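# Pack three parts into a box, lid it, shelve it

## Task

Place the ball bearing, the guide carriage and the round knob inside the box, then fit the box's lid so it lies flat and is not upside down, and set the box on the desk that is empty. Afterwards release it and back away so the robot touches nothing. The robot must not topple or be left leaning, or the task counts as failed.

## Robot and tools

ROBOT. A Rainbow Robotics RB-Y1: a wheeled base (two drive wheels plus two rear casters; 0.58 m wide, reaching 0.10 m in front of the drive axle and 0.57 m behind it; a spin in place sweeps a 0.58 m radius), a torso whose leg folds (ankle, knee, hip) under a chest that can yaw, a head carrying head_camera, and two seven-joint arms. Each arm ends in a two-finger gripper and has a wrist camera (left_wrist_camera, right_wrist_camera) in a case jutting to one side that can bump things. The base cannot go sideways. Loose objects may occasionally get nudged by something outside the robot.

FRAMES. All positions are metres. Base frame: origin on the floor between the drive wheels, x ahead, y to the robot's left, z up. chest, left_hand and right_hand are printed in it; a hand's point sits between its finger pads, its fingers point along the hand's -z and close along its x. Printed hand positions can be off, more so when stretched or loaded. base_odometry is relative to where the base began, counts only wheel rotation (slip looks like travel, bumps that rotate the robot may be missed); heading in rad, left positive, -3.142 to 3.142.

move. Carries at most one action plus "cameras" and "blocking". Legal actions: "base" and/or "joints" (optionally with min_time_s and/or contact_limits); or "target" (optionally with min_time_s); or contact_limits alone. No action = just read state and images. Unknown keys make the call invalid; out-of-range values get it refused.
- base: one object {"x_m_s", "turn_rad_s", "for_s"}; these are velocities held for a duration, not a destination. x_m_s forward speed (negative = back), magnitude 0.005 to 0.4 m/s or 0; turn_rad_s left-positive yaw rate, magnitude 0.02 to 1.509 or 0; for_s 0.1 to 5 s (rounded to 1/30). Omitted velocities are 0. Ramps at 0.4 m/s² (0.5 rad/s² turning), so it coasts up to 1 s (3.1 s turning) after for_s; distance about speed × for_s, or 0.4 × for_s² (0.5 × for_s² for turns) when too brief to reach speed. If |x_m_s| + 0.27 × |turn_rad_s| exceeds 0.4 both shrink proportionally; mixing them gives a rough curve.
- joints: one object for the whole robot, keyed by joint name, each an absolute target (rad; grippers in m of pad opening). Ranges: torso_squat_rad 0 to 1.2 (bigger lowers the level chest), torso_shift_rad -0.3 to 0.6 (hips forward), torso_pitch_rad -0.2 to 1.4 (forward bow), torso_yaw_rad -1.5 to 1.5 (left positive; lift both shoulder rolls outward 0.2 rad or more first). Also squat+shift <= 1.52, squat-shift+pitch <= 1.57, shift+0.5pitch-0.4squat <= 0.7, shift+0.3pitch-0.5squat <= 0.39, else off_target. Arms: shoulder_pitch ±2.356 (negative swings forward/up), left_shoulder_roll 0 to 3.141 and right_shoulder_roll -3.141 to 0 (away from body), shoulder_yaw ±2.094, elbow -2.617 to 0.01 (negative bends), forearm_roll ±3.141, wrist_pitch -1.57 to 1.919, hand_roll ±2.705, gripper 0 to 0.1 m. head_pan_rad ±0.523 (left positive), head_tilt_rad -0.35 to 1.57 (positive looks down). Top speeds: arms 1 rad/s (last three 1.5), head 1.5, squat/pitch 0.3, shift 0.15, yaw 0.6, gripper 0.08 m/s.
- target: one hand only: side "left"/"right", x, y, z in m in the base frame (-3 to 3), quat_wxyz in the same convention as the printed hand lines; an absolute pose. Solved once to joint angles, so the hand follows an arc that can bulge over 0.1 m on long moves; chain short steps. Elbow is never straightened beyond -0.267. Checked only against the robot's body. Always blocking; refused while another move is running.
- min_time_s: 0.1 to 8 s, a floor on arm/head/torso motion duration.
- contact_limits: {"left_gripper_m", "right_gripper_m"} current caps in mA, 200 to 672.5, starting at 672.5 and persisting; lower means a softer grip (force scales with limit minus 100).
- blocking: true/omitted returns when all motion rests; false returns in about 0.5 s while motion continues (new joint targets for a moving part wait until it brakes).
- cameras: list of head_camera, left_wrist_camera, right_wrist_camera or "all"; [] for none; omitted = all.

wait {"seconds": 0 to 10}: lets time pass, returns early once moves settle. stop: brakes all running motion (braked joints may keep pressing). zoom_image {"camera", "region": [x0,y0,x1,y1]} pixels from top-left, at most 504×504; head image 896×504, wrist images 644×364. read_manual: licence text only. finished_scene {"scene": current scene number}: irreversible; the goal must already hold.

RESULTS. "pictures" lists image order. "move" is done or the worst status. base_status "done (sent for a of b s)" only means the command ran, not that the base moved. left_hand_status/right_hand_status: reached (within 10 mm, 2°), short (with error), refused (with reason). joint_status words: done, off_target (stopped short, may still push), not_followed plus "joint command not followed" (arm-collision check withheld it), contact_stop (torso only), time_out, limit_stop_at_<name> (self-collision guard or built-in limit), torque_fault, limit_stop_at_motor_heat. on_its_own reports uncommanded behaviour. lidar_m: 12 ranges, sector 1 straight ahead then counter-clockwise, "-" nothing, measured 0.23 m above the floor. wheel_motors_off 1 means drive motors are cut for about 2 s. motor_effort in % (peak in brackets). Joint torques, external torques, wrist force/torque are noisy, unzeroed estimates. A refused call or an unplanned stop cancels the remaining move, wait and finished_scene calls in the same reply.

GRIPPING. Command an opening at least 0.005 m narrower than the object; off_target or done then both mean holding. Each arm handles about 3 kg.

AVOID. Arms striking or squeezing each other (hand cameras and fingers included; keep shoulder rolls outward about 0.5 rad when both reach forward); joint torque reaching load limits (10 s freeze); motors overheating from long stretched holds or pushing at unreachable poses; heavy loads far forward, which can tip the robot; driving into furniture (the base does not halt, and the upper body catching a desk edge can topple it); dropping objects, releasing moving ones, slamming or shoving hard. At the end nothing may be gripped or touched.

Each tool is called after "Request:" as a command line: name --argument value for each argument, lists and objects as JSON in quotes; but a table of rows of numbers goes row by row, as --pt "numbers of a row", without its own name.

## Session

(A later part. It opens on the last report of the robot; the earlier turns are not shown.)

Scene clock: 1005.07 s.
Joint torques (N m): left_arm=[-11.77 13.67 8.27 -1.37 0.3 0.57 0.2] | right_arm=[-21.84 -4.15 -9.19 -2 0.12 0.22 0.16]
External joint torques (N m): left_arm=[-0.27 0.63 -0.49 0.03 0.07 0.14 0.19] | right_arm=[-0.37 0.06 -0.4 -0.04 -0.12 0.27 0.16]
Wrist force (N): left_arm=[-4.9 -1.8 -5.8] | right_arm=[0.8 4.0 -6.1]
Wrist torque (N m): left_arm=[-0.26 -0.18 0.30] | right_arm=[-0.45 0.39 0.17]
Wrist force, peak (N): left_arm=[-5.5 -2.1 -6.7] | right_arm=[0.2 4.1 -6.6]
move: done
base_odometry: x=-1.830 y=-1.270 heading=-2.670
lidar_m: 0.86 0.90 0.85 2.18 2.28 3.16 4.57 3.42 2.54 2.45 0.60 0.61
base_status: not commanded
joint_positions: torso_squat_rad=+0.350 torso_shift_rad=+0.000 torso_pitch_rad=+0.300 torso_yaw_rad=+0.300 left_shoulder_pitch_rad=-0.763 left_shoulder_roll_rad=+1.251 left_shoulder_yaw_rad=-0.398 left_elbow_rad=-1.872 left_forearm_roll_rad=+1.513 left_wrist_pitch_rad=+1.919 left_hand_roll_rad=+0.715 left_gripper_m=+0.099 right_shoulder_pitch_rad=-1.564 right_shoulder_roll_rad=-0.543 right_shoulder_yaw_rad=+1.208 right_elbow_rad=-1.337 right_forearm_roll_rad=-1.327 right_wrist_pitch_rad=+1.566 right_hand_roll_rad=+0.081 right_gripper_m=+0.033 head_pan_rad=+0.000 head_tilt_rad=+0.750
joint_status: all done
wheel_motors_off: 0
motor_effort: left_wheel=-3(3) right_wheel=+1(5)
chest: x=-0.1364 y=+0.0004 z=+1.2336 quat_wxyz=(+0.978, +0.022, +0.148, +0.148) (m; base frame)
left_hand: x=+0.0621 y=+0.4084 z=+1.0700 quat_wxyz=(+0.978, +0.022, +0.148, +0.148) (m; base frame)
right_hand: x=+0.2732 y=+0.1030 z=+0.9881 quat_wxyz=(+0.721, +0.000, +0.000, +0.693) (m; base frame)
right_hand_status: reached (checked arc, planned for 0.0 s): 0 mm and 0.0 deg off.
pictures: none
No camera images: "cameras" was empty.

Request:
move --target '{"side": "right", "x": 0.2732, "y": 0.1032, "z": 0.987, "quat_wxyz": [0.7211, 0, 0, 0.6928]}' --cameras '[]'

Request:
move --target '{"side": "right", "x": 0.2732, "y": 0.1032, "z": 0.9863, "quat_wxyz": [0.7211, 0, 0, 0.6928]}' --cameras '[]'

Scene clock: 1014.63 s.
Joint torques (N m): left_arm=[-12.18 14.32 8.15 -1.47 0.29 0.75 0.24] | right_arm=[-20.52 -3.36 -8.28 -1.5 0.24 0.1 0.18]
External joint torques (N m): left_arm=[-0.67 1.28 -0.61 -0.07 0.07 0.32 0.22] | right_arm=[0.95 0.84 0.5 0.46 0.01 0.16 0.18]
Wrist force (N): left_arm=[-5.3 -1.3 -5.9] | right_arm=[0.2 4.4 0.0]
Wrist torque (N m): left_arm=[-0.28 -0.23 0.29] | right_arm=[-0.42 0.28 0.16]
Wrist force, peak (N): left_arm=[-5.3 -2.1 -6.9] | right_arm=[0.4 4.3 -6.6]
move: done
base_odometry: x=-1.830 y=-1.270 heading=-2.670
lidar_m: 0.85 0.89 0.86 2.17 2.27 3.18 4.55 3.42 2.53 2.45 0.61 0.62
base_status: not commanded
joint_positions: torso_squat_rad=+0.350 torso_shift_rad=+0.000 torso_pitch_rad=+0.300 torso_yaw_rad=+0.300 left_shoulder_pitch_rad=-0.763 left_shoulder_roll_rad=+1.251 left_shoulder_yaw_rad=-0.398 left_elbow_rad=-1.872 left_forearm_roll_rad=+1.513 left_wrist_pitch_rad=+1.919 left_hand_roll_rad=+0.715 left_gripper_m=+0.099 right_shoulder_pitch_rad=-1.562 right_shoulder_roll_rad=-0.542 right_shoulder_yaw_rad=+1.209 right_elbow_rad=-1.336 right_forearm_roll_rad=-1.325 right_wrist_pitch_rad=+1.564 right_hand_roll_rad=+0.082 right_gripper_m=+0.033 head_pan_rad=+0.000 head_tilt_rad=+0.750
joint_status: all done
wheel_motors_off: 0
motor_effort: left_wheel=-2(3) right_wheel=+3(5)
chest: x=-0.1364 y=+0.0004 z=+1.2336 quat_wxyz=(+0.978, +0.022, +0.148, +0.148) (m; base frame)
left_hand: x=+0.0621 y=+0.4084 z=+1.0700 quat_wxyz=(+0.978, +0.022, +0.148, +0.148) (m; base frame)
right_hand: x=+0.2733 y=+0.1031 z=+0.9871 quat_wxyz=(+0.721, +0.000, +0.000, +0.693) (m; base frame)
right_hand_status: reached (checked arc, planned for 0.0 s): 0 mm and 0.0 deg off.
pictures: none
No camera images: "cameras" was empty.

Scene clock: 1015.17 s.
Joint torques (N m): left_arm=[-12.65 13.21 8.09 -1.44 0.32 0.66 0.31] | right_arm=[-20.38 -4.87 -8.65 -1.72 0.14 0.03 0.08]
External joint torques (N m): left_arm=[-1.15 0.17 -0.67 -0.04 0.09 0.23 0.29] | right_arm=[1.09 -0.67 0.13 0.25 -0.1 0.08 0.08]
Wrist force (N): left_arm=[-4.9 -1.7 -6.4] | right_arm=[0.2 3.8 -0.2]
Wrist torque (N m): left_arm=[-0.24 -0.17 0.28] | right_arm=[-0.29 0.28 0.17]
Wrist force, peak (N): left_arm=[-5.2 -1.8 -6.7] | right_arm=[-0.3 5.1 -0.2]
move: done
base_odometry: x=-1.830 y=-1.270 heading=-2.670
lidar_m: 0.86 0.90 0.85 2.17 2.27 3.17 4.55 3.43 2.55 2.47 0.61 0.64
base_status: not commanded
joint_positions: torso_squat_rad=+0.350 torso_shift_rad=+0.000 torso_pitch_rad=+0.300 torso_yaw_rad=+0.300 left_shoulder_pitch_rad=-0.763 left_shoulder_roll_rad=+1.251 left_shoulder_yaw_rad=-0.398 left_elbow_rad=-1.872 left_forearm_roll_rad=+1.513 left_wrist_pitch_rad=+1.919 left_hand_roll_rad=+0.715 left_gripper_m=+0.099 right_shoulder_pitch_rad=-1.562 right_shoulder_roll_rad=-0.542 right_shoulder_yaw_rad=+1.209 right_elbow_rad=-1.336 right_forearm_roll_rad=-1.325 right_wrist_pitch_rad=+1.564 right_hand_roll_rad=+0.082 right_gripper_m=+0.033 head_pan_rad=+0.000 head_tilt_rad=+0.750
joint_status: all done
wheel_motors_off: 0
motor_effort: left_wheel=-3(3) right_wheel=+4(4)
chest: x=-0.1364 y=+0.0004 z=+1.2336 quat_wxyz=(+0.978, +0.022, +0.148, +0.148) (m; base frame)
left_hand: x=+0.0621 y=+0.4084 z=+1.0700 quat_wxyz=(+0.978, +0.022, +0.148, +0.148) (m; base frame)
right_hand: x=+0.2733 y=+0.1031 z=+0.9871 quat_wxyz=(+0.721, +0.000, +0.000, +0.693) (m; base frame)
right_hand_status: reached (checked arc, planned for 0.0 s): 1 mm and 0.0 deg off.
pictures: none
No camera images: "cameras" was empty.

Request:
move --joints '{"right_gripper_m": 0.038}' --cameras '[]'

Request:
move --target '{"side": "right", "x": 0.2732, "y": 0.1032, "z": 1.02, "quat_wxyz": [0.7211, 0, 0, 0.6928]}' --cameras '["head_camera"]'

Request:
move --target '{"side": "right", "x": 0.2732, "y": 0.0732, "z": 1.11, "quat_wxyz": [0.7211, 0, 0, 0.6928]}' --cameras '["head_camera", "right_wrist_camera"]'

Request:
zoom_image --camera "right_wrist_camera" --region '[100, 50, 480, 240]'

Request:
zoom_image --camera "head_camera" --region '[410, 120, 690, 310]'

Scene clock: 1029.43 s.
Joint torques (N m): left_arm=[-12.16 13.9 8.7 -1.46 0.23 0.7 -0.05] | right_arm=[-20.47 -4.9 -8.45 -1.85 0.17 0.21 0.13]
External joint torques (N m): left_arm=[-0.65 0.87 -0.06 -0.06 0 0.27 -0.06] | right_arm=[1 -0.7 0.33 0.12 -0.06 0.27 0.13]
Wrist force (N): left_arm=[-4.6 -2.2 -6.0] | right_arm=[0.6 3.9 -4.8]
Wrist torque (N m): left_arm=[-0.23 -0.15 0.27] | right_arm=[-0.42 0.36 0.16]
Wrist force, peak (N): left_arm=[-5.9 -1.9 -6.7] | right_arm=[0.5 4.2 -5.5]
move: done
base_odometry: x=-1.830 y=-1.270 heading=-2.670
lidar_m: 0.84 0.91 0.86 2.16 2.29 3.16 4.55 3.44 2.54 2.46 0.60 0.63
base_status: not commanded
joint_positions: torso_squat_rad=+0.350 torso_shift_rad=+0.000 torso_pitch_rad=+0.300 torso_yaw_rad=+0.300 left_shoulder_pitch_rad=-0.763 left_shoulder_roll_rad=+1.251 left_shoulder_yaw_rad=-0.398 left_elbow_rad=-1.872 left_forearm_roll_rad=+1.513 left_wrist_pitch_rad=+1.919 left_hand_roll_rad=+0.715 left_gripper_m=+0.099 right_shoulder_pitch_rad=-1.562 right_shoulder_roll_rad=-0.542 right_shoulder_yaw_rad=+1.209 right_elbow_rad=-1.336 right_forearm_roll_rad=-1.325 right_wrist_pitch_rad=+1.564 right_hand_roll_rad=+0.082 right_gripper_m=+0.038 head_pan_rad=+0.000 head_tilt_rad=+0.750
joint_status: all done
wheel_motors_off: 0
motor_effort: left_wheel=-2(3) right_wheel=+2(5)
chest: x=-0.1364 y=+0.0004 z=+1.2336 quat_wxyz=(+0.978, +0.022, +0.148, +0.148) (m; base frame)
left_hand: x=+0.0621 y=+0.4084 z=+1.0700 quat_wxyz=(+0.978, +0.022, +0.148, +0.148) (m; base frame)
right_hand: x=+0.2733 y=+0.1031 z=+0.9871 quat_wxyz=(+0.721, +0.000, +0.000, +0.693) (m; base frame)
pictures: none
No camera images: "cameras" was empty.

Scene clock: 1030.30 s.
Joint torques (N m): left_arm=[-12.49 13.57 8.7 -1.27 0.34 0.99 0.05] | right_arm=[-21.37 -7.01 -9.43 -2.22 0.03 0.05 0.1]
External joint torques (N m): left_arm=[-0.99 0.54 -0.06 0.13 0.11 0.56 0.03] | right_arm=[0.19 -2.53 -0.49 -0.51 -0.21 0.11 0.1]
Wrist force (N): left_arm=[-5.1 -2.2 -5.9] | right_arm=[0.1 3.9 -4.5]
Wrist torque (N m): left_arm=[-0.23 -0.22 0.28] | right_arm=[-0.42 0.26 0.17]
Wrist force, peak (N): left_arm=[-5.4 -2.0 -6.8] | right_arm=[0.2 4.0 -6.6]
move: done
base_odometry: x=-1.830 y=-1.270 heading=-2.670
lidar_m: 0.85 0.90 0.85 2.18 2.26 3.16 4.54 3.42 2.55 2.45 0.59 0.62
base_status: not commanded
joint_positions: torso_squat_rad=+0.350 torso_shift_rad=+0.000 torso_pitch_rad=+0.300 torso_yaw_rad=+0.300 left_shoulder_pitch_rad=-0.763 left_shoulder_roll_rad=+1.251 left_shoulder_yaw_rad=-0.398 left_elbow_rad=-1.872 left_forearm_roll_rad=+1.513 left_wrist_pitch_rad=+1.919 left_hand_roll_rad=+0.715 left_gripper_m=+0.099 right_shoulder_pitch_rad=-1.614 right_shoulder_roll_rad=-0.562 right_shoulder_yaw_rad=+1.175 right_elbow_rad=-1.364 right_forearm_roll_rad=-1.369 right_wrist_pitch_rad=+1.625 right_hand_roll_rad=+0.066 right_gripper_m=+0.038 head_pan_rad=+0.000 head_tilt_rad=+0.750
joint_status: all done
wheel_motors_off: 0
motor_effort: left_wheel=-2(3) right_wheel=+4(4)
chest: x=-0.1365 y=+0.0004 z=+1.2337 quat_wxyz=(+0.978, +0.022, +0.148, +0.148) (m; base frame)
left_hand: x=+0.0621 y=+0.4084 z=+1.0700 quat_wxyz=(+0.978, +0.022, +0.148, +0.148) (m; base frame)
right_hand: x=+0.2731 y=+0.1032 z=+1.0199 quat_wxyz=(+0.721, +0.000, +0.000, +0.693) (m; base frame)
right_hand_status: reached (checked arc, planned for 0.3 s): 0 mm and 0.0 deg off.
pictures: head_camera

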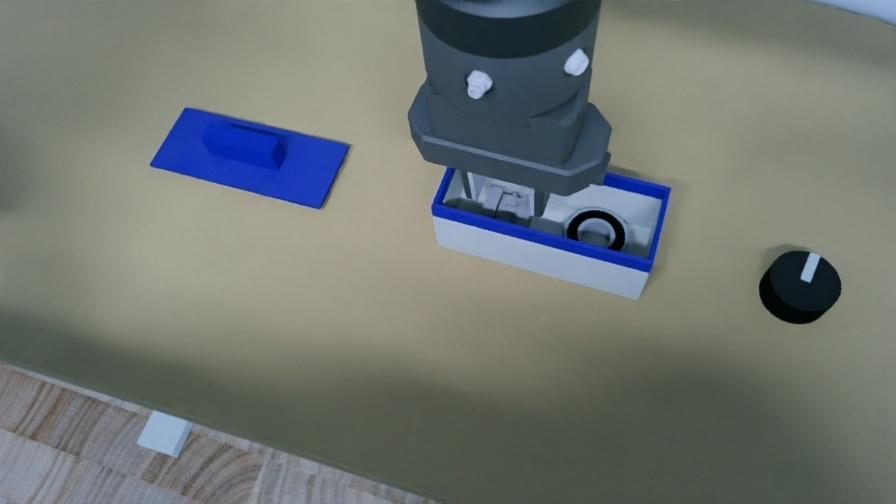

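Scene clock: 1031.43 s.
Joint torques (N m): left_arm=[-11.63 13.89 8.24 -1.38 0.13 0.58 0.25] | right_arm=[-20.28 -6.01 -9.48 -1.12 0.31 -0.14 0.03]
External joint torques (N m): left_arm=[-0.12 0.86 -0.52 0.02 -0.1 0.15 0.24] | right_arm=[0.84 -0.92 -0.27 -0.33 0.08 -0.08 0.03]
Wrist force (N): left_arm=[-5.5 -1.8 -6.0] | right_arm=[0.3 4.0 -4.8]
Wrist torque (N m): left_arm=[-0.25 -0.20 0.25] | right_arm=[-0.39 0.34 0.13]
Wrist force, peak (N): left_arm=[-5.5 -1.7 -6.8] | right_arm=[1.2 5.0 -6.2]
move: done
base_odometry: x=-1.830 y=-1.270 heading=-2.670
lidar_m: 0.85 0.90 0.85 2.18 2.28 3.17 4.56 3.43 2.55 2.46 0.61 0.62
base_status: not commanded
joint_positions: torso_squat_rad=+0.350 torso_shift_rad=+0.000 torso_pitch_rad=+0.300 torso_yaw_rad=+0.300 left_shoulder_pitch_rad=-0.763 left_shoulder_roll_rad=+1.251 left_shoulder_yaw_rad=-0.398 left_elbow_rad=-1.872 left_forearm_roll_rad=+1.513 left_wrist_pitch_rad=+1.919 left_hand_roll_rad=+0.715 left_gripper_m=+0.099 right_shoulder_pitch_rad=-1.731 right_shoulder_roll_rad=-0.695 right_shoulder_yaw_rad=+1.069 right_elbow_rad=-1.492 right_forearm_roll_rad=-1.512 right_wrist_pitch_rad=+1.790 right_hand_roll_rad=+0.030 right_gripper_m=+0.038 head_pan_rad=+0.000 head_tilt_rad=+0.750
joint_status: all done
wheel_motors_off: 0
motor_effort: left_wheel=-3(6) right_wheel=+3(6)
chest: x=-0.1365 y=+0.0004 z=+1.2337 quat_wxyz=(+0.978, +0.022, +0.148, +0.148) (m; base frame)
left_hand: x=+0.0621 y=+0.4084 z=+1.0700 quat_wxyz=(+0.978, +0.022, +0.148, +0.148) (m; base frame)
right_hand: x=+0.2732 y=+0.0732 z=+1.1100 quat_wxyz=(+0.721, +0.000, +0.000, +0.693) (m; base frame)
right_hand_status: reached (checked arc, planned for 0.4 s): 0 mm and 0.0 deg off.
pictures: head_camera, right_wrist_camera

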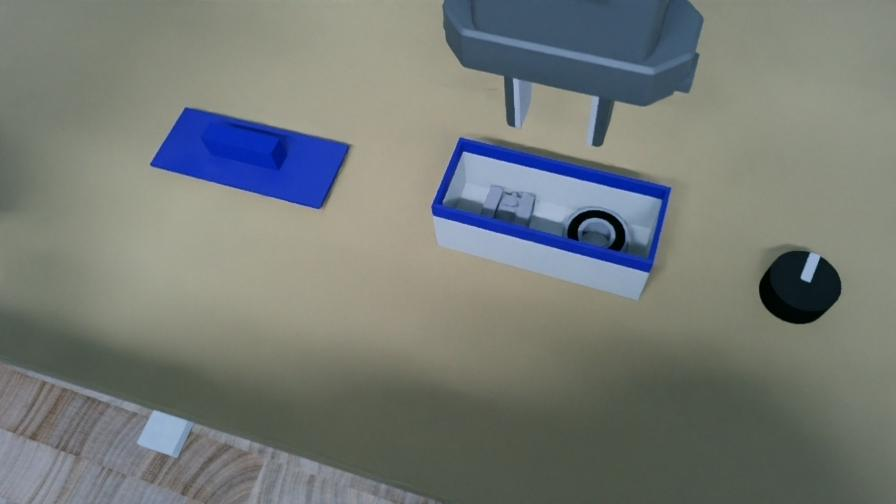

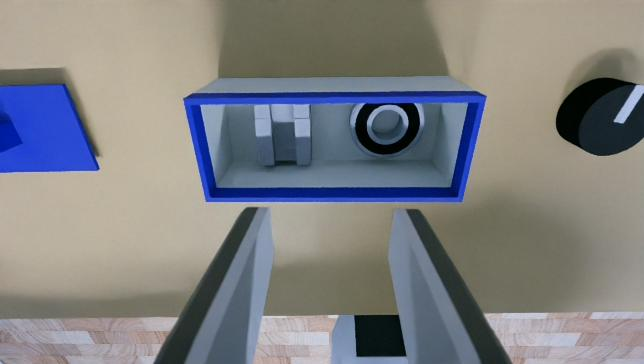

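Scaled by 1.326 from the camera's 644x364 image, which has a finer 1265x715 frame.

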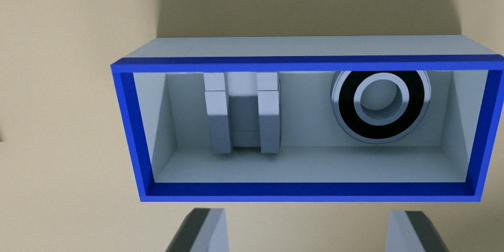

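Scaled by 1.800 from the camera's 896x504 image, which has a finer 1280x720 frame.

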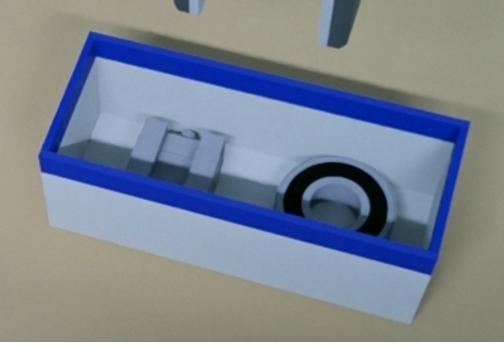

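Request:
move --target '{"side": "right", "x": 0.275, "y": -0.10, "z": 1.10, "quat_wxyz": [0.7071, 0, 0, 0.7071]}' --cameras '["head_camera", "right_wrist_camera"]'

Request:
zoom_image --camera "head_camera" --region '[640, 180, 896, 380]'

Request:
zoom_image --camera "right_wrist_camera" --region '[240, 60, 430, 220]'

Scene clock: 1095.73 s.
Joint torques (N m): left_arm=[-11.73 13.84 7.9 -1.19 0.12 0.77 0.13] | right_arm=[-16.25 -7.92 -11.36 -0.29 0 0.08 -0.07]
External joint torques (N m): left_arm=[-0.22 0.8 -0.87 0.21 -0.1 0.34 0.12] | right_arm=[-0.23 -1.12 -1.93 -0.44 -0.23 0.14 -0.07]
Wrist force (N): left_arm=[-5.1 -1.8 -6.4] | right_arm=[0.1 4.1 -4.7]
Wrist torque (N m): left_arm=[-0.27 -0.16 0.29] | right_arm=[-0.42 0.26 0.16]
Wrist force, peak (N): left_arm=[-6.0 -1.5 -7.1] | right_arm=[0.3 5.1 -5.9]
move: done
base_odometry: x=-1.830 y=-1.270 heading=-2.670
lidar_m: 0.86 0.89 0.87 2.17 2.27 3.17 4.55 3.43 2.55 2.44 0.61 0.64
base_status: not commanded
joint_positions: torso_squat_rad=+0.350 torso_shift_rad=+0.000 torso_pitch_rad=+0.300 torso_yaw_rad=+0.300 left_shoulder_pitch_rad=-0.763 left_shoulder_roll_rad=+1.251 left_shoulder_yaw_rad=-0.398 left_elbow_rad=-1.872 left_forearm_roll_rad=+1.513 left_wrist_pitch_rad=+1.919 left_hand_roll_rad=+0.715 left_gripper_m=+0.099 right_shoulder_pitch_rad=-1.486 right_shoulder_roll_rad=-1.290 right_shoulder_yaw_rad=+0.967 right_elbow_rad=-1.971 right_forearm_roll_rad=-1.617 right_wrist_pitch_rad=+1.719 right_hand_roll_rad=+0.201 right_gripper_m=+0.038 head_pan_rad=+0.000 head_tilt_rad=+0.750
joint_status: all done
wheel_motors_off: 0
motor_effort: left_wheel=-2(4) right_wheel=+4(6)
chest: x=-0.1365 y=+0.0004 z=+1.2337 quat_wxyz=(+0.978, +0.022, +0.148, +0.148) (m; base frame)
left_hand: x=+0.0621 y=+0.4084 z=+1.0700 quat_wxyz=(+0.978, +0.022, +0.148, +0.148) (m; base frame)
right_hand: x=+0.2750 y=-0.1001 z=+1.0999 quat_wxyz=(+0.707, -0.001, +0.001, +0.707) (m; base frame)
right_hand_status: reached (checked arc, planned for 0.9 s): 0 mm and 0.1 deg off.
pictures: head_camera, right_wrist_camera

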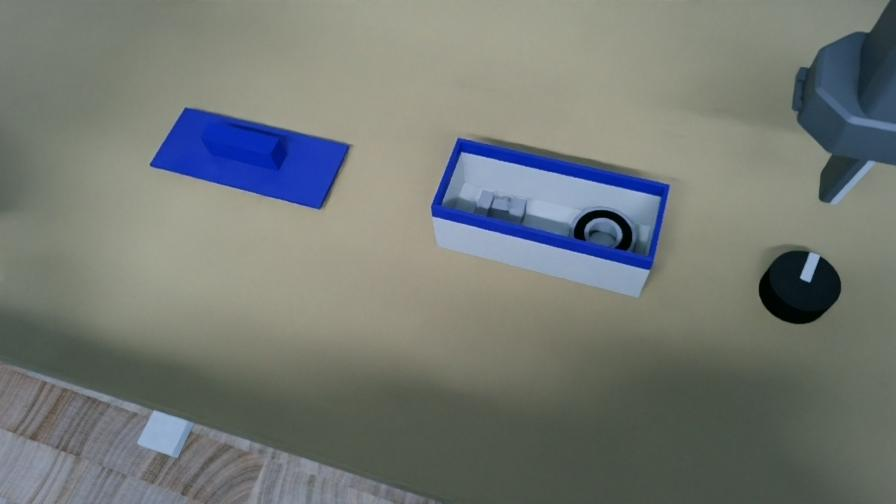

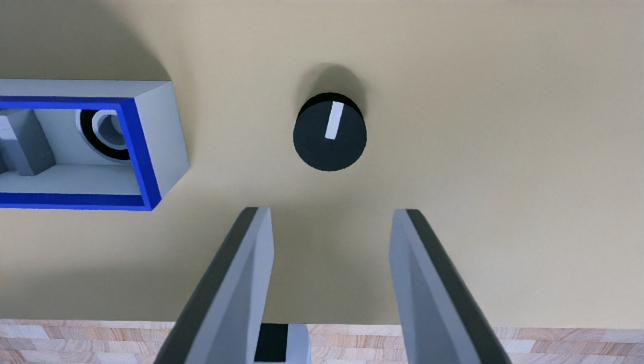

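Scaled by 1.969 from the camera's 896x504 image, which has a finer 1280x720 frame.

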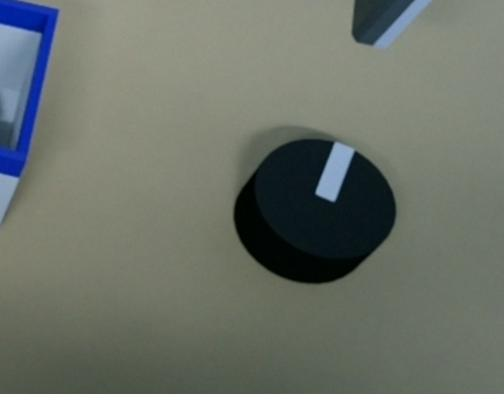

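Scaled by 2.653 from the camera's 644x364 image, which has a finer 1265x715 frame.

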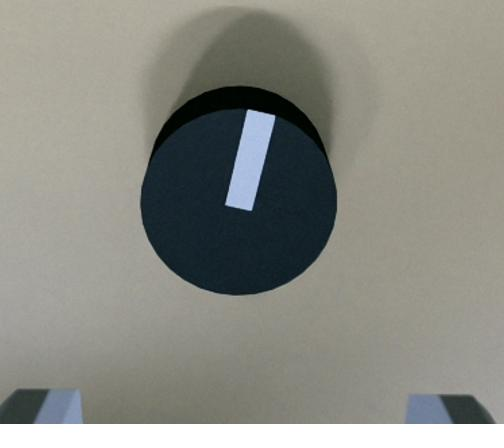

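Request:
move --joints '{"right_gripper_m": 0.075}' --cameras '[]'

Request:
move --target '{"side": "right", "x": 0.273, "y": -0.0996, "z": 1.03, "quat_wxyz": [0.7071, 0, 0, 0.7071]}' --cameras '["head_camera", "right_wrist_camera"]'

Scene clock: 1123.10 s.
Joint torques (N m): left_arm=[-12.38 13.81 7.44 -1.13 0.14 0.63 0.16] | right_arm=[-16.22 -7.87 -11.36 -0.36 -0.16 0.11 -0.18]
External joint torques (N m): left_arm=[-0.87 0.77 -1.32 0.27 -0.09 0.2 0.15] | right_arm=[-0.21 -1.08 -1.93 -0.51 -0.39 0.17 -0.18]
Wrist force (N): left_arm=[-5.3 -1.4 -5.8] | right_arm=[0.2 3.8 -4.9]
Wrist torque (N m): left_arm=[-0.27 -0.21 0.30] | right_arm=[-0.37 0.27 0.15]
Wrist force, peak (N): left_arm=[-5.8 -1.7 -6.8] | right_arm=[-0.3 4.7 -5.5]
move: done
base_odometry: x=-1.830 y=-1.270 heading=-2.670
lidar_m: 0.85 0.89 0.86 2.17 2.29 3.15 4.55 3.41 2.55 2.45 0.61 0.62
base_status: not commanded
joint_positions: torso_squat_rad=+0.350 torso_shift_rad=+0.000 torso_pitch_rad=+0.300 torso_yaw_rad=+0.300 left_shoulder_pitch_rad=-0.763 left_shoulder_roll_rad=+1.251 left_shoulder_yaw_rad=-0.398 left_elbow_rad=-1.872 left_forearm_roll_rad=+1.513 left_wrist_pitch_rad=+1.919 left_hand_roll_rad=+0.715 left_gripper_m=+0.099 right_shoulder_pitch_rad=-1.486 right_shoulder_roll_rad=-1.290 right_shoulder_yaw_rad=+0.967 right_elbow_rad=-1.971 right_forearm_roll_rad=-1.617 right_wrist_pitch_rad=+1.719 right_hand_roll_rad=+0.201 right_gripper_m=+0.075 head_pan_rad=+0.000 head_tilt_rad=+0.750
joint_status: all done
wheel_motors_off: 0
motor_effort: left_wheel=-2(3) right_wheel=+4(5)
chest: x=-0.1365 y=+0.0004 z=+1.2337 quat_wxyz=(+0.978, +0.022, +0.148, +0.148) (m; base frame)
left_hand: x=+0.0621 y=+0.4084 z=+1.0700 quat_wxyz=(+0.978, +0.022, +0.148, +0.148) (m; base frame)
right_hand: x=+0.2750 y=-0.1001 z=+1.0999 quat_wxyz=(+0.707, -0.001, +0.001, +0.707) (m; base frame)
pictures: none
No camera images: "cameras" was empty.

Scene clock: 1123.93 s.
Joint torques (N m): left_arm=[-11.69 13.92 9.08 -1.4 0.16 0.67 0.07] | right_arm=[-16.3 -8.13 -10.39 -1.41 0.04 0.25 0.03]
External joint torques (N m): left_arm=[-0.19 0.88 0.32 0 -0.07 0.24 0.06] | right_arm=[-0.47 -0.6 -0.9 -0.54 -0.19 0.31 0.03]
Wrist force (N): left_arm=[-4.9 -1.1 -5.7] | right_arm=[0.9 3.8 -4.7]
Wrist torque (N m): left_arm=[-0.32 -0.18 0.32] | right_arm=[-0.36 0.33 0.15]
Wrist force, peak (N): left_arm=[-5.4 -1.7 -6.6] | right_arm=[0.6 4.6 -6.8]
move: done
base_odometry: x=-1.830 y=-1.270 heading=-2.670
lidar_m: 0.86 0.90 0.85 2.18 2.27 3.18 4.55 3.43 2.54 2.45 0.61 0.61
base_status: not commanded
joint_positions: torso_squat_rad=+0.350 torso_shift_rad=+0.000 torso_pitch_rad=+0.300 torso_yaw_rad=+0.300 left_shoulder_pitch_rad=-0.763 left_shoulder_roll_rad=+1.251 left_shoulder_yaw_rad=-0.398 left_elbow_rad=-1.872 left_forearm_roll_rad=+1.513 left_wrist_pitch_rad=+1.919 left_hand_roll_rad=+0.715 left_gripper_m=+0.099 right_shoulder_pitch_rad=-1.350 right_shoulder_roll_rad=-1.264 right_shoulder_yaw_rad=+1.048 right_elbow_rad=-1.987 right_forearm_roll_rad=-1.465 right_wrist_pitch_rad=+1.577 right_hand_roll_rad=+0.203 right_gripper_m=+0.075 head_pan_rad=+0.000 head_tilt_rad=+0.750
joint_status: all done
wheel_motors_off: 0
motor_effort: left_wheel=-2(4) right_wheel=+4(5)
chest: x=-0.1365 y=+0.0004 z=+1.2337 quat_wxyz=(+0.978, +0.022, +0.148, +0.148) (m; base frame)
left_hand: x=+0.0621 y=+0.4084 z=+1.0700 quat_wxyz=(+0.978, +0.022, +0.148, +0.148) (m; base frame)
right_hand: x=+0.2725 y=-0.1002 z=+1.0302 quat_wxyz=(+0.707, +0.000, +0.000, +0.707) (m; base frame)
right_hand_status: reached (checked arc, planned for 0.4 s): 1 mm and 0.1 deg off.
pictures: head_camera, right_wrist_camera

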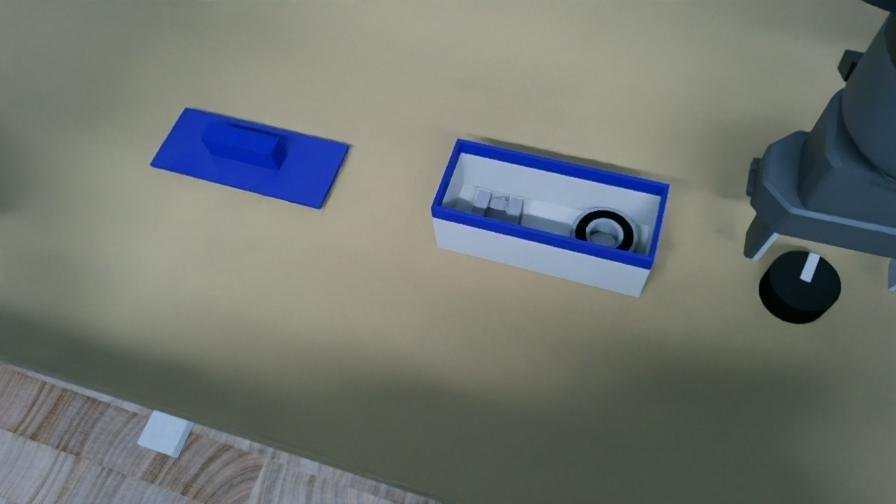

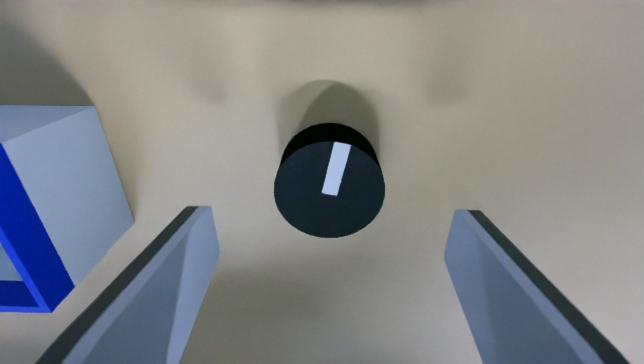

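Request:
move --target '{"side": "right", "x": 0.2735, "y": -0.0988, "z": 0.9842, "quat_wxyz": [0.7071, 0, 0, 0.7071]}' --cameras '["right_wrist_camera"]'

Request:
move --joints '{"right_gripper_m": 0.034}' --cameras '["head_camera", "right_wrist_camera"]'

Scene clock: 1134.53 s.
Joint torques (N m): left_arm=[-12.23 13.17 8.53 -1.13 0.18 0.88 0.12] | right_arm=[-16.7 -8.4 -10.08 -1.33 0.11 0.29 0.06]
External joint torques (N m): left_arm=[-0.72 0.14 -0.23 0.27 -0.04 0.45 0.11] | right_arm=[-0.83 -0.56 -0.68 0.22 -0.12 0.35 0.06]
Wrist force (N): left_arm=[-5.0 -1.6 -6.1] | right_arm=[0.8 3.9 -4.5]
Wrist torque (N m): left_arm=[-0.28 -0.17 0.30] | right_arm=[-0.40 0.37 0.15]
Wrist force, peak (N): left_arm=[-5.5 -2.0 -6.9] | right_arm=[0.7 4.2 -6.4]
move: done
base_odometry: x=-1.830 y=-1.270 heading=-2.670
lidar_m: 0.85 0.90 0.86 2.18 2.27 3.16 4.55 3.42 2.55 2.45 0.62 0.63
base_status: not commanded
joint_positions: torso_squat_rad=+0.350 torso_shift_rad=+0.000 torso_pitch_rad=+0.300 torso_yaw_rad=+0.300 left_shoulder_pitch_rad=-0.763 left_shoulder_roll_rad=+1.251 left_shoulder_yaw_rad=-0.398 left_elbow_rad=-1.872 left_forearm_roll_rad=+1.513 left_wrist_pitch_rad=+1.919 left_hand_roll_rad=+0.715 left_gripper_m=+0.099 right_shoulder_pitch_rad=-1.272 right_shoulder_roll_rad=-1.222 right_shoulder_yaw_rad=+1.104 right_elbow_rad=-1.947 right_forearm_roll_rad=-1.364 right_wrist_pitch_rad=+1.490 right_hand_roll_rad=+0.216 right_gripper_m=+0.075 head_pan_rad=+0.000 head_tilt_rad=+0.750
joint_status: all done
wheel_motors_off: 0
motor_effort: left_wheel=-2(4) right_wheel=+4(5)
chest: x=-0.1365 y=+0.0004 z=+1.2337 quat_wxyz=(+0.978, +0.022, +0.148, +0.148) (m; base frame)
left_hand: x=+0.0621 y=+0.4084 z=+1.0700 quat_wxyz=(+0.978, +0.022, +0.148, +0.148) (m; base frame)
right_hand: x=+0.2732 y=-0.0991 z=+0.9841 quat_wxyz=(+0.707, +0.000, +0.000, +0.707) (m; base frame)
right_hand_status: reached (checked arc, planned for 0.3 s): 0 mm and 0.0 deg off.
pictures: right_wrist_camera

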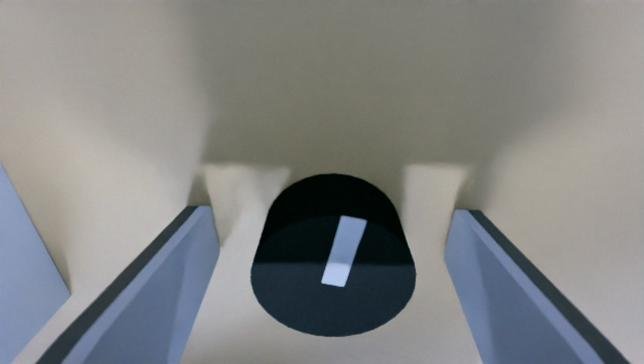

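Scene clock: 1135.50 s.
Joint torques (N m): left_arm=[-12.03 13.86 8.21 -1.26 0.2 0.62 0.3] | right_arm=[-16.66 -8.38 -9.84 -1.24 0.02 0.29 0.19]
External joint torques (N m): left_arm=[-0.53 0.82 -0.55 0.14 -0.03 0.19 0.28] | right_arm=[-0.79 -0.54 -0.44 0.31 -0.21 0.35 0.19]
Wrist force (N): left_arm=[-5.2 -1.6 -6.8] | right_arm=[0.8 3.8 -4.0]
Wrist torque (N m): left_arm=[-0.25 -0.19 0.30] | right_arm=[-0.36 0.29 0.16]
Wrist force, peak (N): left_arm=[-5.2 -1.6 -6.8] | right_arm=[0.7 3.9 -5.3]
move: off_target
base_odometry: x=-1.830 y=-1.270 heading=-2.670
lidar_m: 0.85 0.90 0.86 2.16 2.28 3.16 4.56 3.43 2.54 2.46 0.60 0.62
base_status: not commanded
joint_positions: torso_squat_rad=+0.350 torso_shift_rad=+0.000 torso_pitch_rad=+0.300 torso_yaw_rad=+0.300 left_shoulder_pitch_rad=-0.763 left_shoulder_roll_rad=+1.251 left_shoulder_yaw_rad=-0.398 left_elbow_rad=-1.872 left_forearm_roll_rad=+1.513 left_wrist_pitch_rad=+1.919 left_hand_roll_rad=+0.715 left_gripper_m=+0.099 right_shoulder_pitch_rad=-1.272 right_shoulder_roll_rad=-1.222 right_shoulder_yaw_rad=+1.104 right_elbow_rad=-1.947 right_forearm_roll_rad=-1.364 right_wrist_pitch_rad=+1.490 right_hand_roll_rad=+0.216 right_gripper_m=+0.043 head_pan_rad=+0.000 head_tilt_rad=+0.750
joint_status: right_gripper_m off_target (ended at +0.043, target +0.034)
wheel_motors_off: 0
motor_effort: left_wheel=-2(3) right_wheel=+3(5)
chest: x=-0.1365 y=+0.0004 z=+1.2337 quat_wxyz=(+0.978, +0.022, +0.148, +0.148) (m; base frame)
left_hand: x=+0.0621 y=+0.4084 z=+1.0700 quat_wxyz=(+0.978, +0.022, +0.148, +0.148) (m; base frame)
right_hand: x=+0.2733 y=-0.0991 z=+0.9842 quat_wxyz=(+0.707, +0.000, +0.000, +0.707) (m; base frame)
pictures: head_camera, right_wrist_camera

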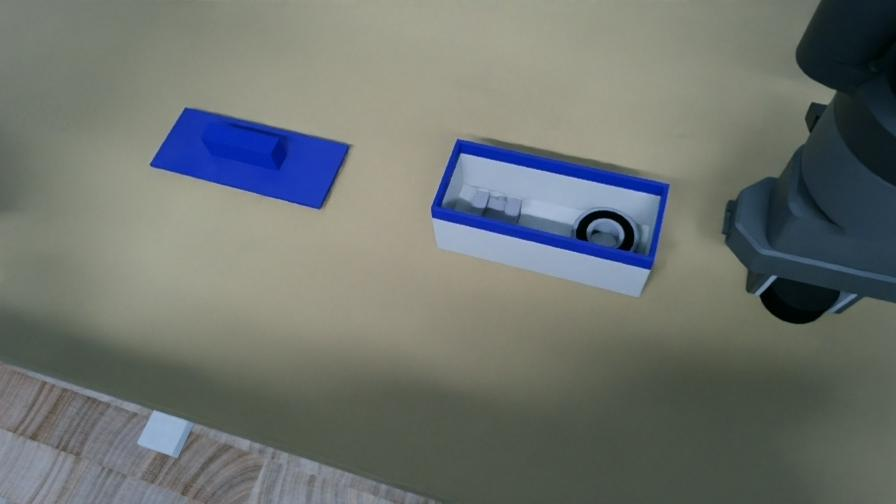

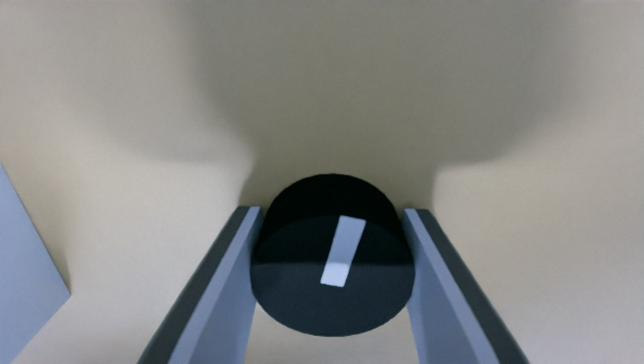

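Request:
move --target '{"side": "right", "x": 0.2735, "y": -0.0988, "z": 1.06, "quat_wxyz": [0.7071, 0, 0, 0.7071]}' --cameras '[]'

Request:
move --target '{"side": "right", "x": 0.2735, "y": -0.03, "z": 1.11, "quat_wxyz": [0.7071, 0, 0, 0.7071]}' --cameras '[]'

Request:
move --target '{"side": "right", "x": 0.2735, "y": 0.0442, "z": 1.09, "quat_wxyz": [0.7211, 0, 0, 0.6928]}' --cameras '["head_camera", "right_wrist_camera"]'

Request:
zoom_image --camera "head_camera" --region '[410, 120, 690, 310]'

Request:
zoom_image --camera "right_wrist_camera" --region '[100, 50, 480, 240]'

Scene clock: 1150.63 s.
Joint torques (N m): left_arm=[-12.15 13.52 8.37 -1.1 0.34 0.69 0.06] | right_arm=[-14.99 -9.67 -10.11 -1.05 0.33 0.05 0.03]
External joint torques (N m): left_arm=[-0.64 0.49 -0.39 0.3 0.11 0.26 0.05] | right_arm=[0.94 -2.44 -0.61 -0.61 0.1 0.11 0.03]
Wrist force (N): left_arm=[-4.7 -1.3 -6.0] | right_arm=[-0.1 4.1 -5.2]
Wrist torque (N m): left_arm=[-0.32 -0.18 0.30] | right_arm=[-0.43 0.27 0.15]
Wrist force, peak (N): left_arm=[-5.2 -2.3 -6.8] | right_arm=[0.9 4.8 -7.1]
move: done
base_odometry: x=-1.830 y=-1.270 heading=-2.670
lidar_m: 0.85 0.89 0.86 2.18 2.28 3.17 4.55 3.44 2.55 2.44 0.61 0.63
base_status: not commanded
joint_positions: torso_squat_rad=+0.350 torso_shift_rad=+0.000 torso_pitch_rad=+0.300 torso_yaw_rad=+0.300 left_shoulder_pitch_rad=-0.763 left_shoulder_roll_rad=+1.251 left_shoulder_yaw_rad=-0.398 left_elbow_rad=-1.872 left_forearm_roll_rad=+1.513 left_wrist_pitch_rad=+1.919 left_hand_roll_rad=+0.715 left_gripper_m=+0.099 right_shoulder_pitch_rad=-1.405 right_shoulder_roll_rad=-1.275 right_shoulder_yaw_rad=+1.013 right_elbow_rad=-1.988 right_forearm_roll_rad=-1.529 right_wrist_pitch_rad=+1.635 right_hand_roll_rad=+0.200 right_gripper_m=+0.043 head_pan_rad=+0.000 head_tilt_rad=+0.750
joint_status: all done
wheel_motors_off: 0
motor_effort: left_wheel=-2(3) right_wheel=+3(6)
chest: x=-0.1365 y=+0.0004 z=+1.2337 quat_wxyz=(+0.978, +0.022, +0.148, +0.148) (m; base frame)
left_hand: x=+0.0621 y=+0.4084 z=+1.0700 quat_wxyz=(+0.978, +0.022, +0.148, +0.148) (m; base frame)
right_hand: x=+0.2735 y=-0.0986 z=+1.0594 quat_wxyz=(+0.707, +0.000, +0.000, +0.708) (m; base frame)
right_hand_status: reached (checked arc, planned for 0.4 s): 1 mm and 0.1 deg off.
pictures: none
No camera images: "cameras" was empty.

Scene clock: 1151.53 s.
Joint torques (N m): left_arm=[-12.34 13.68 8.68 -1.29 0.28 0.8 0.29] | right_arm=[-17.83 -6.7 -11.25 0.28 -0.15 0.07 0.14]
External joint torques (N m): left_arm=[-0.83 0.64 -0.08 0.11 0.06 0.37 0.27] | right_arm=[0.56 -1.02 -1.77 0.49 -0.38 0.13 0.14]
Wrist force (N): left_arm=[-4.9 -2.0 -6.7] | right_arm=[0.2 3.3 -6.5]
Wrist torque (N m): left_arm=[-0.21 -0.19 0.29] | right_arm=[-0.29 0.31 0.13]
Wrist force, peak (N): left_arm=[-5.7 -1.6 -6.6] | right_arm=[-0.8 4.3 -6.1]
move: done
base_odometry: x=-1.830 y=-1.270 heading=-2.670
lidar_m: 0.86 0.90 0.86 2.17 2.26 3.16 4.54 3.43 2.55 2.45 0.60 0.62
base_status: not commanded
joint_positions: torso_squat_rad=+0.350 torso_shift_rad=+0.000 torso_pitch_rad=+0.300 torso_yaw_rad=+0.300 left_shoulder_pitch_rad=-0.763 left_shoulder_roll_rad=+1.251 left_shoulder_yaw_rad=-0.398 left_elbow_rad=-1.872 left_forearm_roll_rad=+1.513 left_wrist_pitch_rad=+1.919 left_hand_roll_rad=+0.715 left_gripper_m=+0.099 right_shoulder_pitch_rad=-1.597 right_shoulder_roll_rad=-1.046 right_shoulder_yaw_rad=+1.000 right_elbow_rad=-1.830 right_forearm_roll_rad=-1.585 right_wrist_pitch_rad=+1.783 right_hand_roll_rad=+0.095 right_gripper_m=+0.043 head_pan_rad=+0.000 head_tilt_rad=+0.750
joint_status: all done
wheel_motors_off: 0
motor_effort: left_wheel=-2(4) right_wheel=+4(5)
chest: x=-0.1365 y=+0.0004 z=+1.2337 quat_wxyz=(+0.978, +0.022, +0.148, +0.148) (m; base frame)
left_hand: x=+0.0621 y=+0.4084 z=+1.0700 quat_wxyz=(+0.978, +0.022, +0.148, +0.148) (m; base frame)
right_hand: x=+0.2734 y=-0.0300 z=+1.1099 quat_wxyz=(+0.707, +0.000, +0.000, +0.707) (m; base frame)
right_hand_status: reached (checked arc, planned for 0.6 s): 0 mm and 0.0 deg off.
pictures: none
No camera images: "cameras" was empty.

Scene clock: 1152.90 s.
Joint torques (N m): left_arm=[-11.66 14.31 8.27 -1.38 0.47 0.81 0.32] | right_arm=[-21.35 -6.47 -8.95 -0.54 0.3 0.2 -0.02]
External joint torques (N m): left_arm=[-0.15 1.28 -0.49 0.02 0.24 0.38 0.31] | right_arm=[-0.93 -1.35 0.5 0.32 0.07 0.25 -0.02]
Wrist force (N): left_arm=[-5.1 -1.6 -6.3] | right_arm=[0.7 4.2 -5.8]
Wrist torque (N m): left_arm=[-0.27 -0.21 0.27] | right_arm=[-0.46 0.35 0.17]
Wrist force, peak (N): left_arm=[-5.5 -2.0 -6.6] | right_arm=[1.5 4.8 -6.5]
move: done
base_odometry: x=-1.830 y=-1.270 heading=-2.670
lidar_m: 0.85 0.90 0.85 2.18 2.28 3.18 4.55 3.42 2.55 2.45 0.59 0.61
base_status: not commanded
joint_positions: torso_squat_rad=+0.350 torso_shift_rad=+0.000 torso_pitch_rad=+0.300 torso_yaw_rad=+0.300 left_shoulder_pitch_rad=-0.763 left_shoulder_roll_rad=+1.251 left_shoulder_yaw_rad=-0.398 left_elbow_rad=-1.872 left_forearm_roll_rad=+1.513 left_wrist_pitch_rad=+1.919 left_hand_roll_rad=+0.715 left_gripper_m=+0.099 right_shoulder_pitch_rad=-1.654 right_shoulder_roll_rad=-0.791 right_shoulder_yaw_rad=+1.069 right_elbow_rad=-1.615 right_forearm_roll_rad=-1.497 right_wrist_pitch_rad=+1.760 right_hand_roll_rad=+0.024 right_gripper_m=+0.043 head_pan_rad=+0.000 head_tilt_rad=+0.750
joint_status: all done
wheel_motors_off: 0
motor_effort: left_wheel=-1(3) right_wheel=+4(5)
chest: x=-0.1365 y=+0.0004 z=+1.2337 quat_wxyz=(+0.978, +0.022, +0.148, +0.148) (m; base frame)
left_hand: x=+0.0620 y=+0.4085 z=+1.0700 quat_wxyz=(+0.978, +0.022, +0.148, +0.148) (m; base frame)
right_hand: x=+0.2734 y=+0.0442 z=+1.0898 quat_wxyz=(+0.721, +0.000, +0.000, +0.693) (m; base frame)
right_hand_status: reached (checked arc, planned for 0.6 s): 0 mm and 0.0 deg off.
pictures: head_camera, right_wrist_camera

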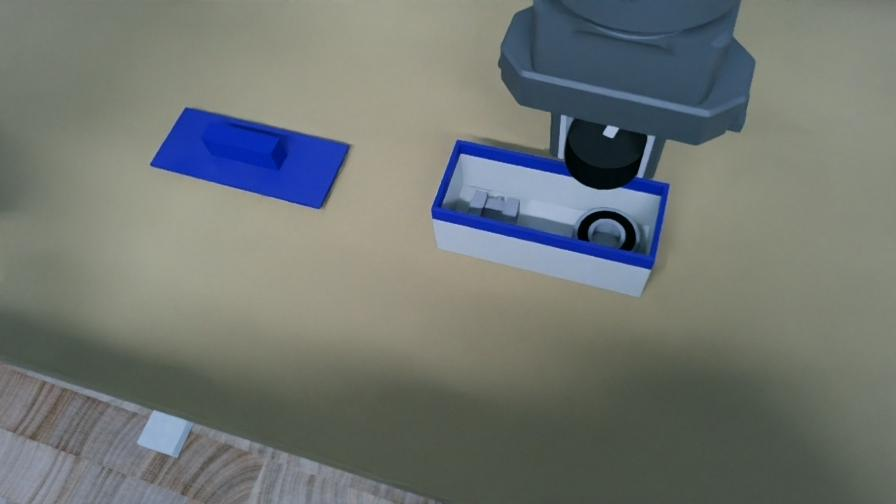

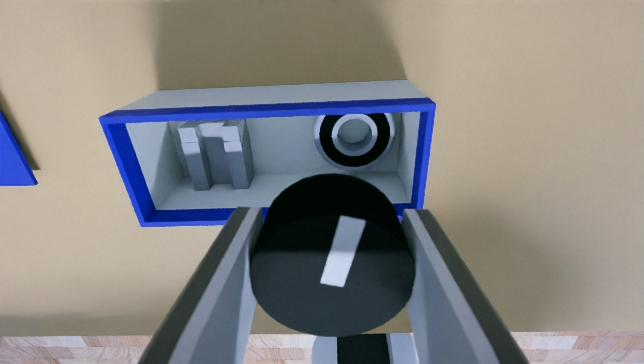

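Scaled by 1.800 from the camera's 896x504 image, which has a finer 1280x720 frame.

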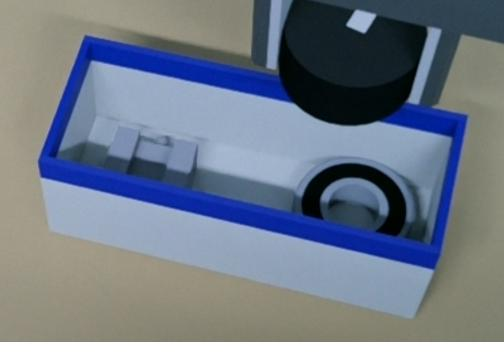

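Scaled by 1.326 from the camera's 644x364 image, which has a finer 1265x715 frame.

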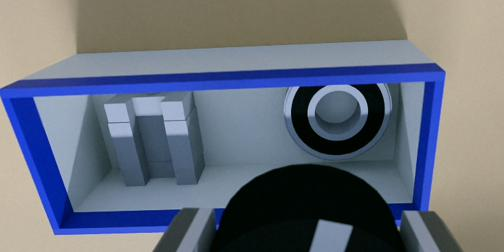

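Request:
zoom_image --camera "head_camera" --region '[425, 130, 545, 250]'

Request:
zoom_image --camera "head_camera" --region '[555, 160, 675, 280]'

Request:
zoom_image --camera "right_wrist_camera" --region '[290, 80, 450, 240]'

Scaled by 4.200 from the camera's 896x504 image, which has a finer 1280x720 frame.

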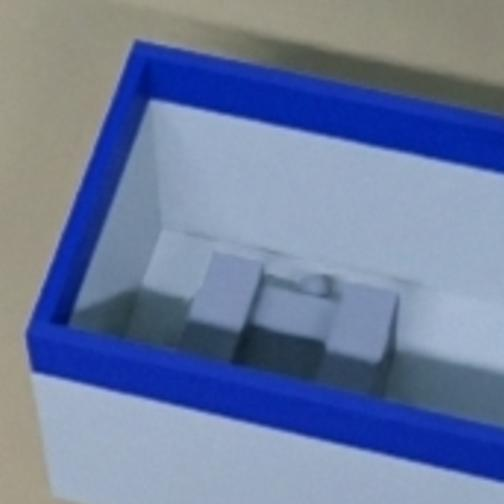

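Scaled by 4.200 from the camera's 896x504 image, which has a finer 1280x720 frame.

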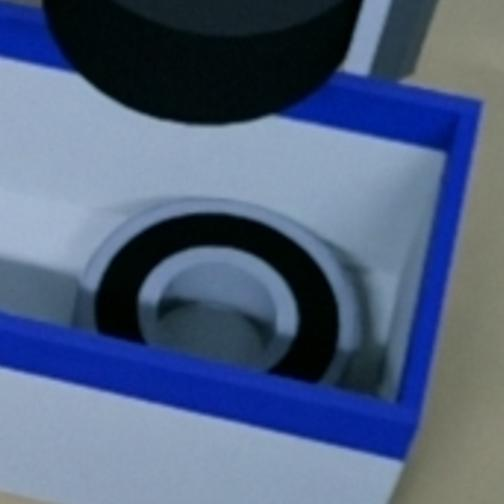

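Scaled by 3.150 from the camera's 644x364 image, which has a finer 1265x715 frame.

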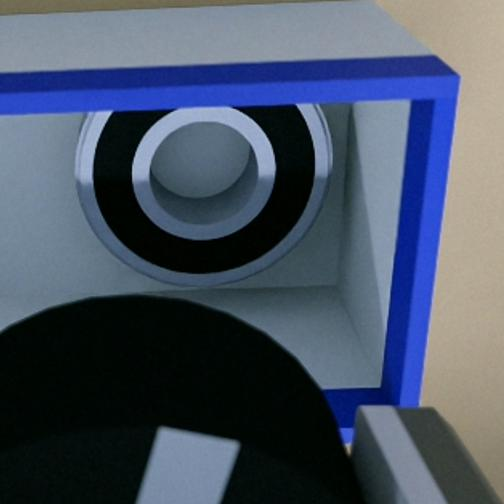

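Request:
move --target '{"side": "right", "x": 0.2724, "y": 0.039, "z": 1.05, "quat_wxyz": [0.7071, 0, 0, 0.7071]}' --cameras '["head_camera", "right_wrist_camera"]'

Request:
zoom_image --camera "head_camera" --region '[410, 120, 690, 310]'

Request:
zoom_image --camera "right_wrist_camera" --region '[180, 120, 500, 364]'

Scene clock: 1260.70 s.
Joint torques (N m): left_arm=[-12.18 13.58 8.26 -1.19 0.27 0.67 -0.08] | right_arm=[-21.14 -7.33 -9.89 -1.86 0.16 0.31 0.08]
External joint torques (N m): left_arm=[-0.68 0.55 -0.5 0.21 0.04 0.24 -0.09] | right_arm=[-0.96 -2.25 -0.36 -0.59 -0.07 0.37 0.08]
Wrist force (N): left_arm=[-5.1 -1.4 -6.8] | right_arm=[1.1 4.5 -5.9]
Wrist torque (N m): left_arm=[-0.30 -0.20 0.32] | right_arm=[-0.47 0.39 0.14]
Wrist force, peak (N): left_arm=[-5.7 -2.0 -7.0] | right_arm=[0.2 4.8 -6.7]
move: done
base_odometry: x=-1.830 y=-1.270 heading=-2.670
lidar_m: 0.86 0.89 0.85 2.18 2.27 3.17 4.56 3.42 2.54 2.46 0.61 0.62
base_status: not commanded
joint_positions: torso_squat_rad=+0.350 torso_shift_rad=+0.000 torso_pitch_rad=+0.300 torso_yaw_rad=+0.300 left_shoulder_pitch_rad=-0.763 left_shoulder_roll_rad=+1.251 left_shoulder_yaw_rad=-0.398 left_elbow_rad=-1.872 left_forearm_roll_rad=+1.513 left_wrist_pitch_rad=+1.919 left_hand_roll_rad=+0.715 left_gripper_m=+0.099 right_shoulder_pitch_rad=-1.576 right_shoulder_roll_rad=-0.799 right_shoulder_yaw_rad=+1.110 right_elbow_rad=-1.644 right_forearm_roll_rad=-1.434 right_wrist_pitch_rad=+1.688 right_hand_roll_rad=+0.067 right_gripper_m=+0.043 head_pan_rad=+0.000 head_tilt_rad=+0.750
joint_status: all done
wheel_motors_off: 0
motor_effort: left_wheel=-2(4) right_wheel=+4(5)
chest: x=-0.1364 y=+0.0004 z=+1.2337 quat_wxyz=(+0.978, +0.022, +0.148, +0.148) (m; base frame)
left_hand: x=+0.0621 y=+0.4084 z=+1.0700 quat_wxyz=(+0.978, +0.022, +0.148, +0.148) (m; base frame)
right_hand: x=+0.2722 y=+0.0389 z=+1.0497 quat_wxyz=(+0.707, +0.000, +0.000, +0.707) (m; base frame)
right_hand_status: reached (checked arc, planned for 0.3 s): 0 mm and 0.0 deg off.
pictures: head_camera, right_wrist_camera

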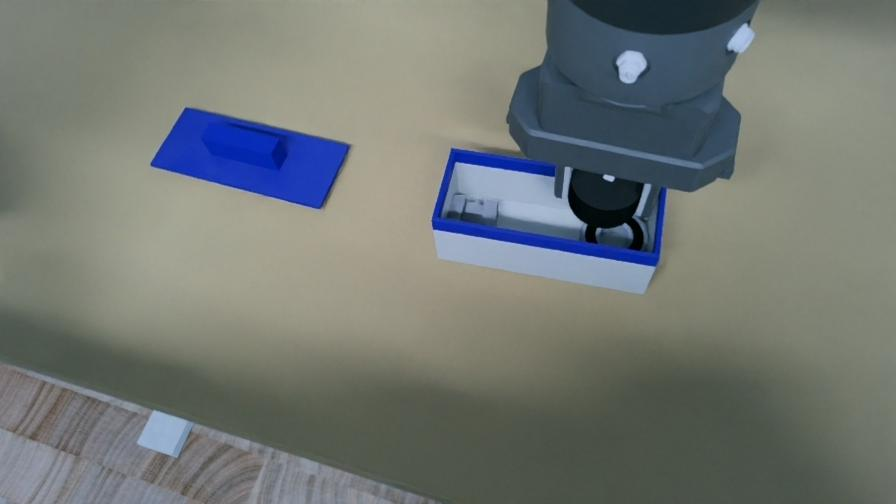

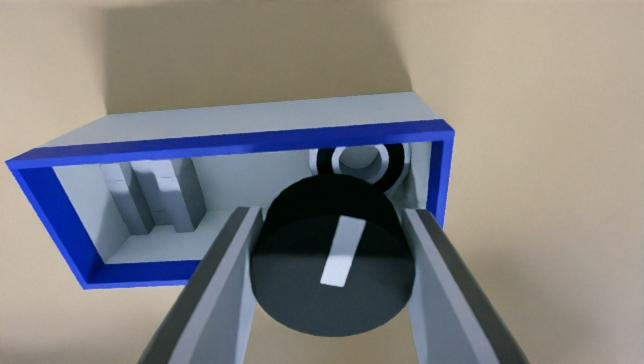

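Scaled by 1.800 from the camera's 896x504 image, which has a finer 1280x720 frame.

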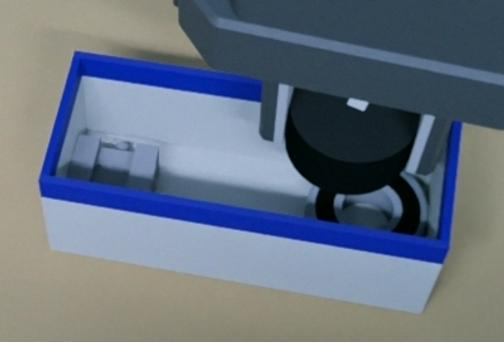

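Scaled by 1.575 from the camera's 644x364 image, which has a finer 1265x715 frame.

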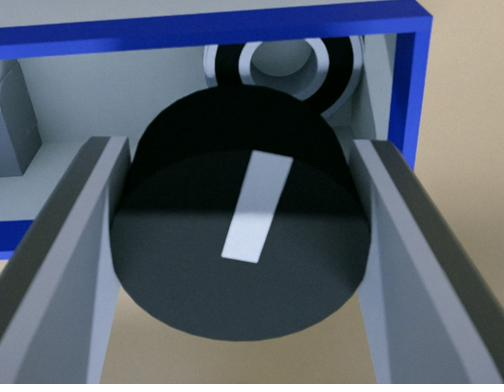

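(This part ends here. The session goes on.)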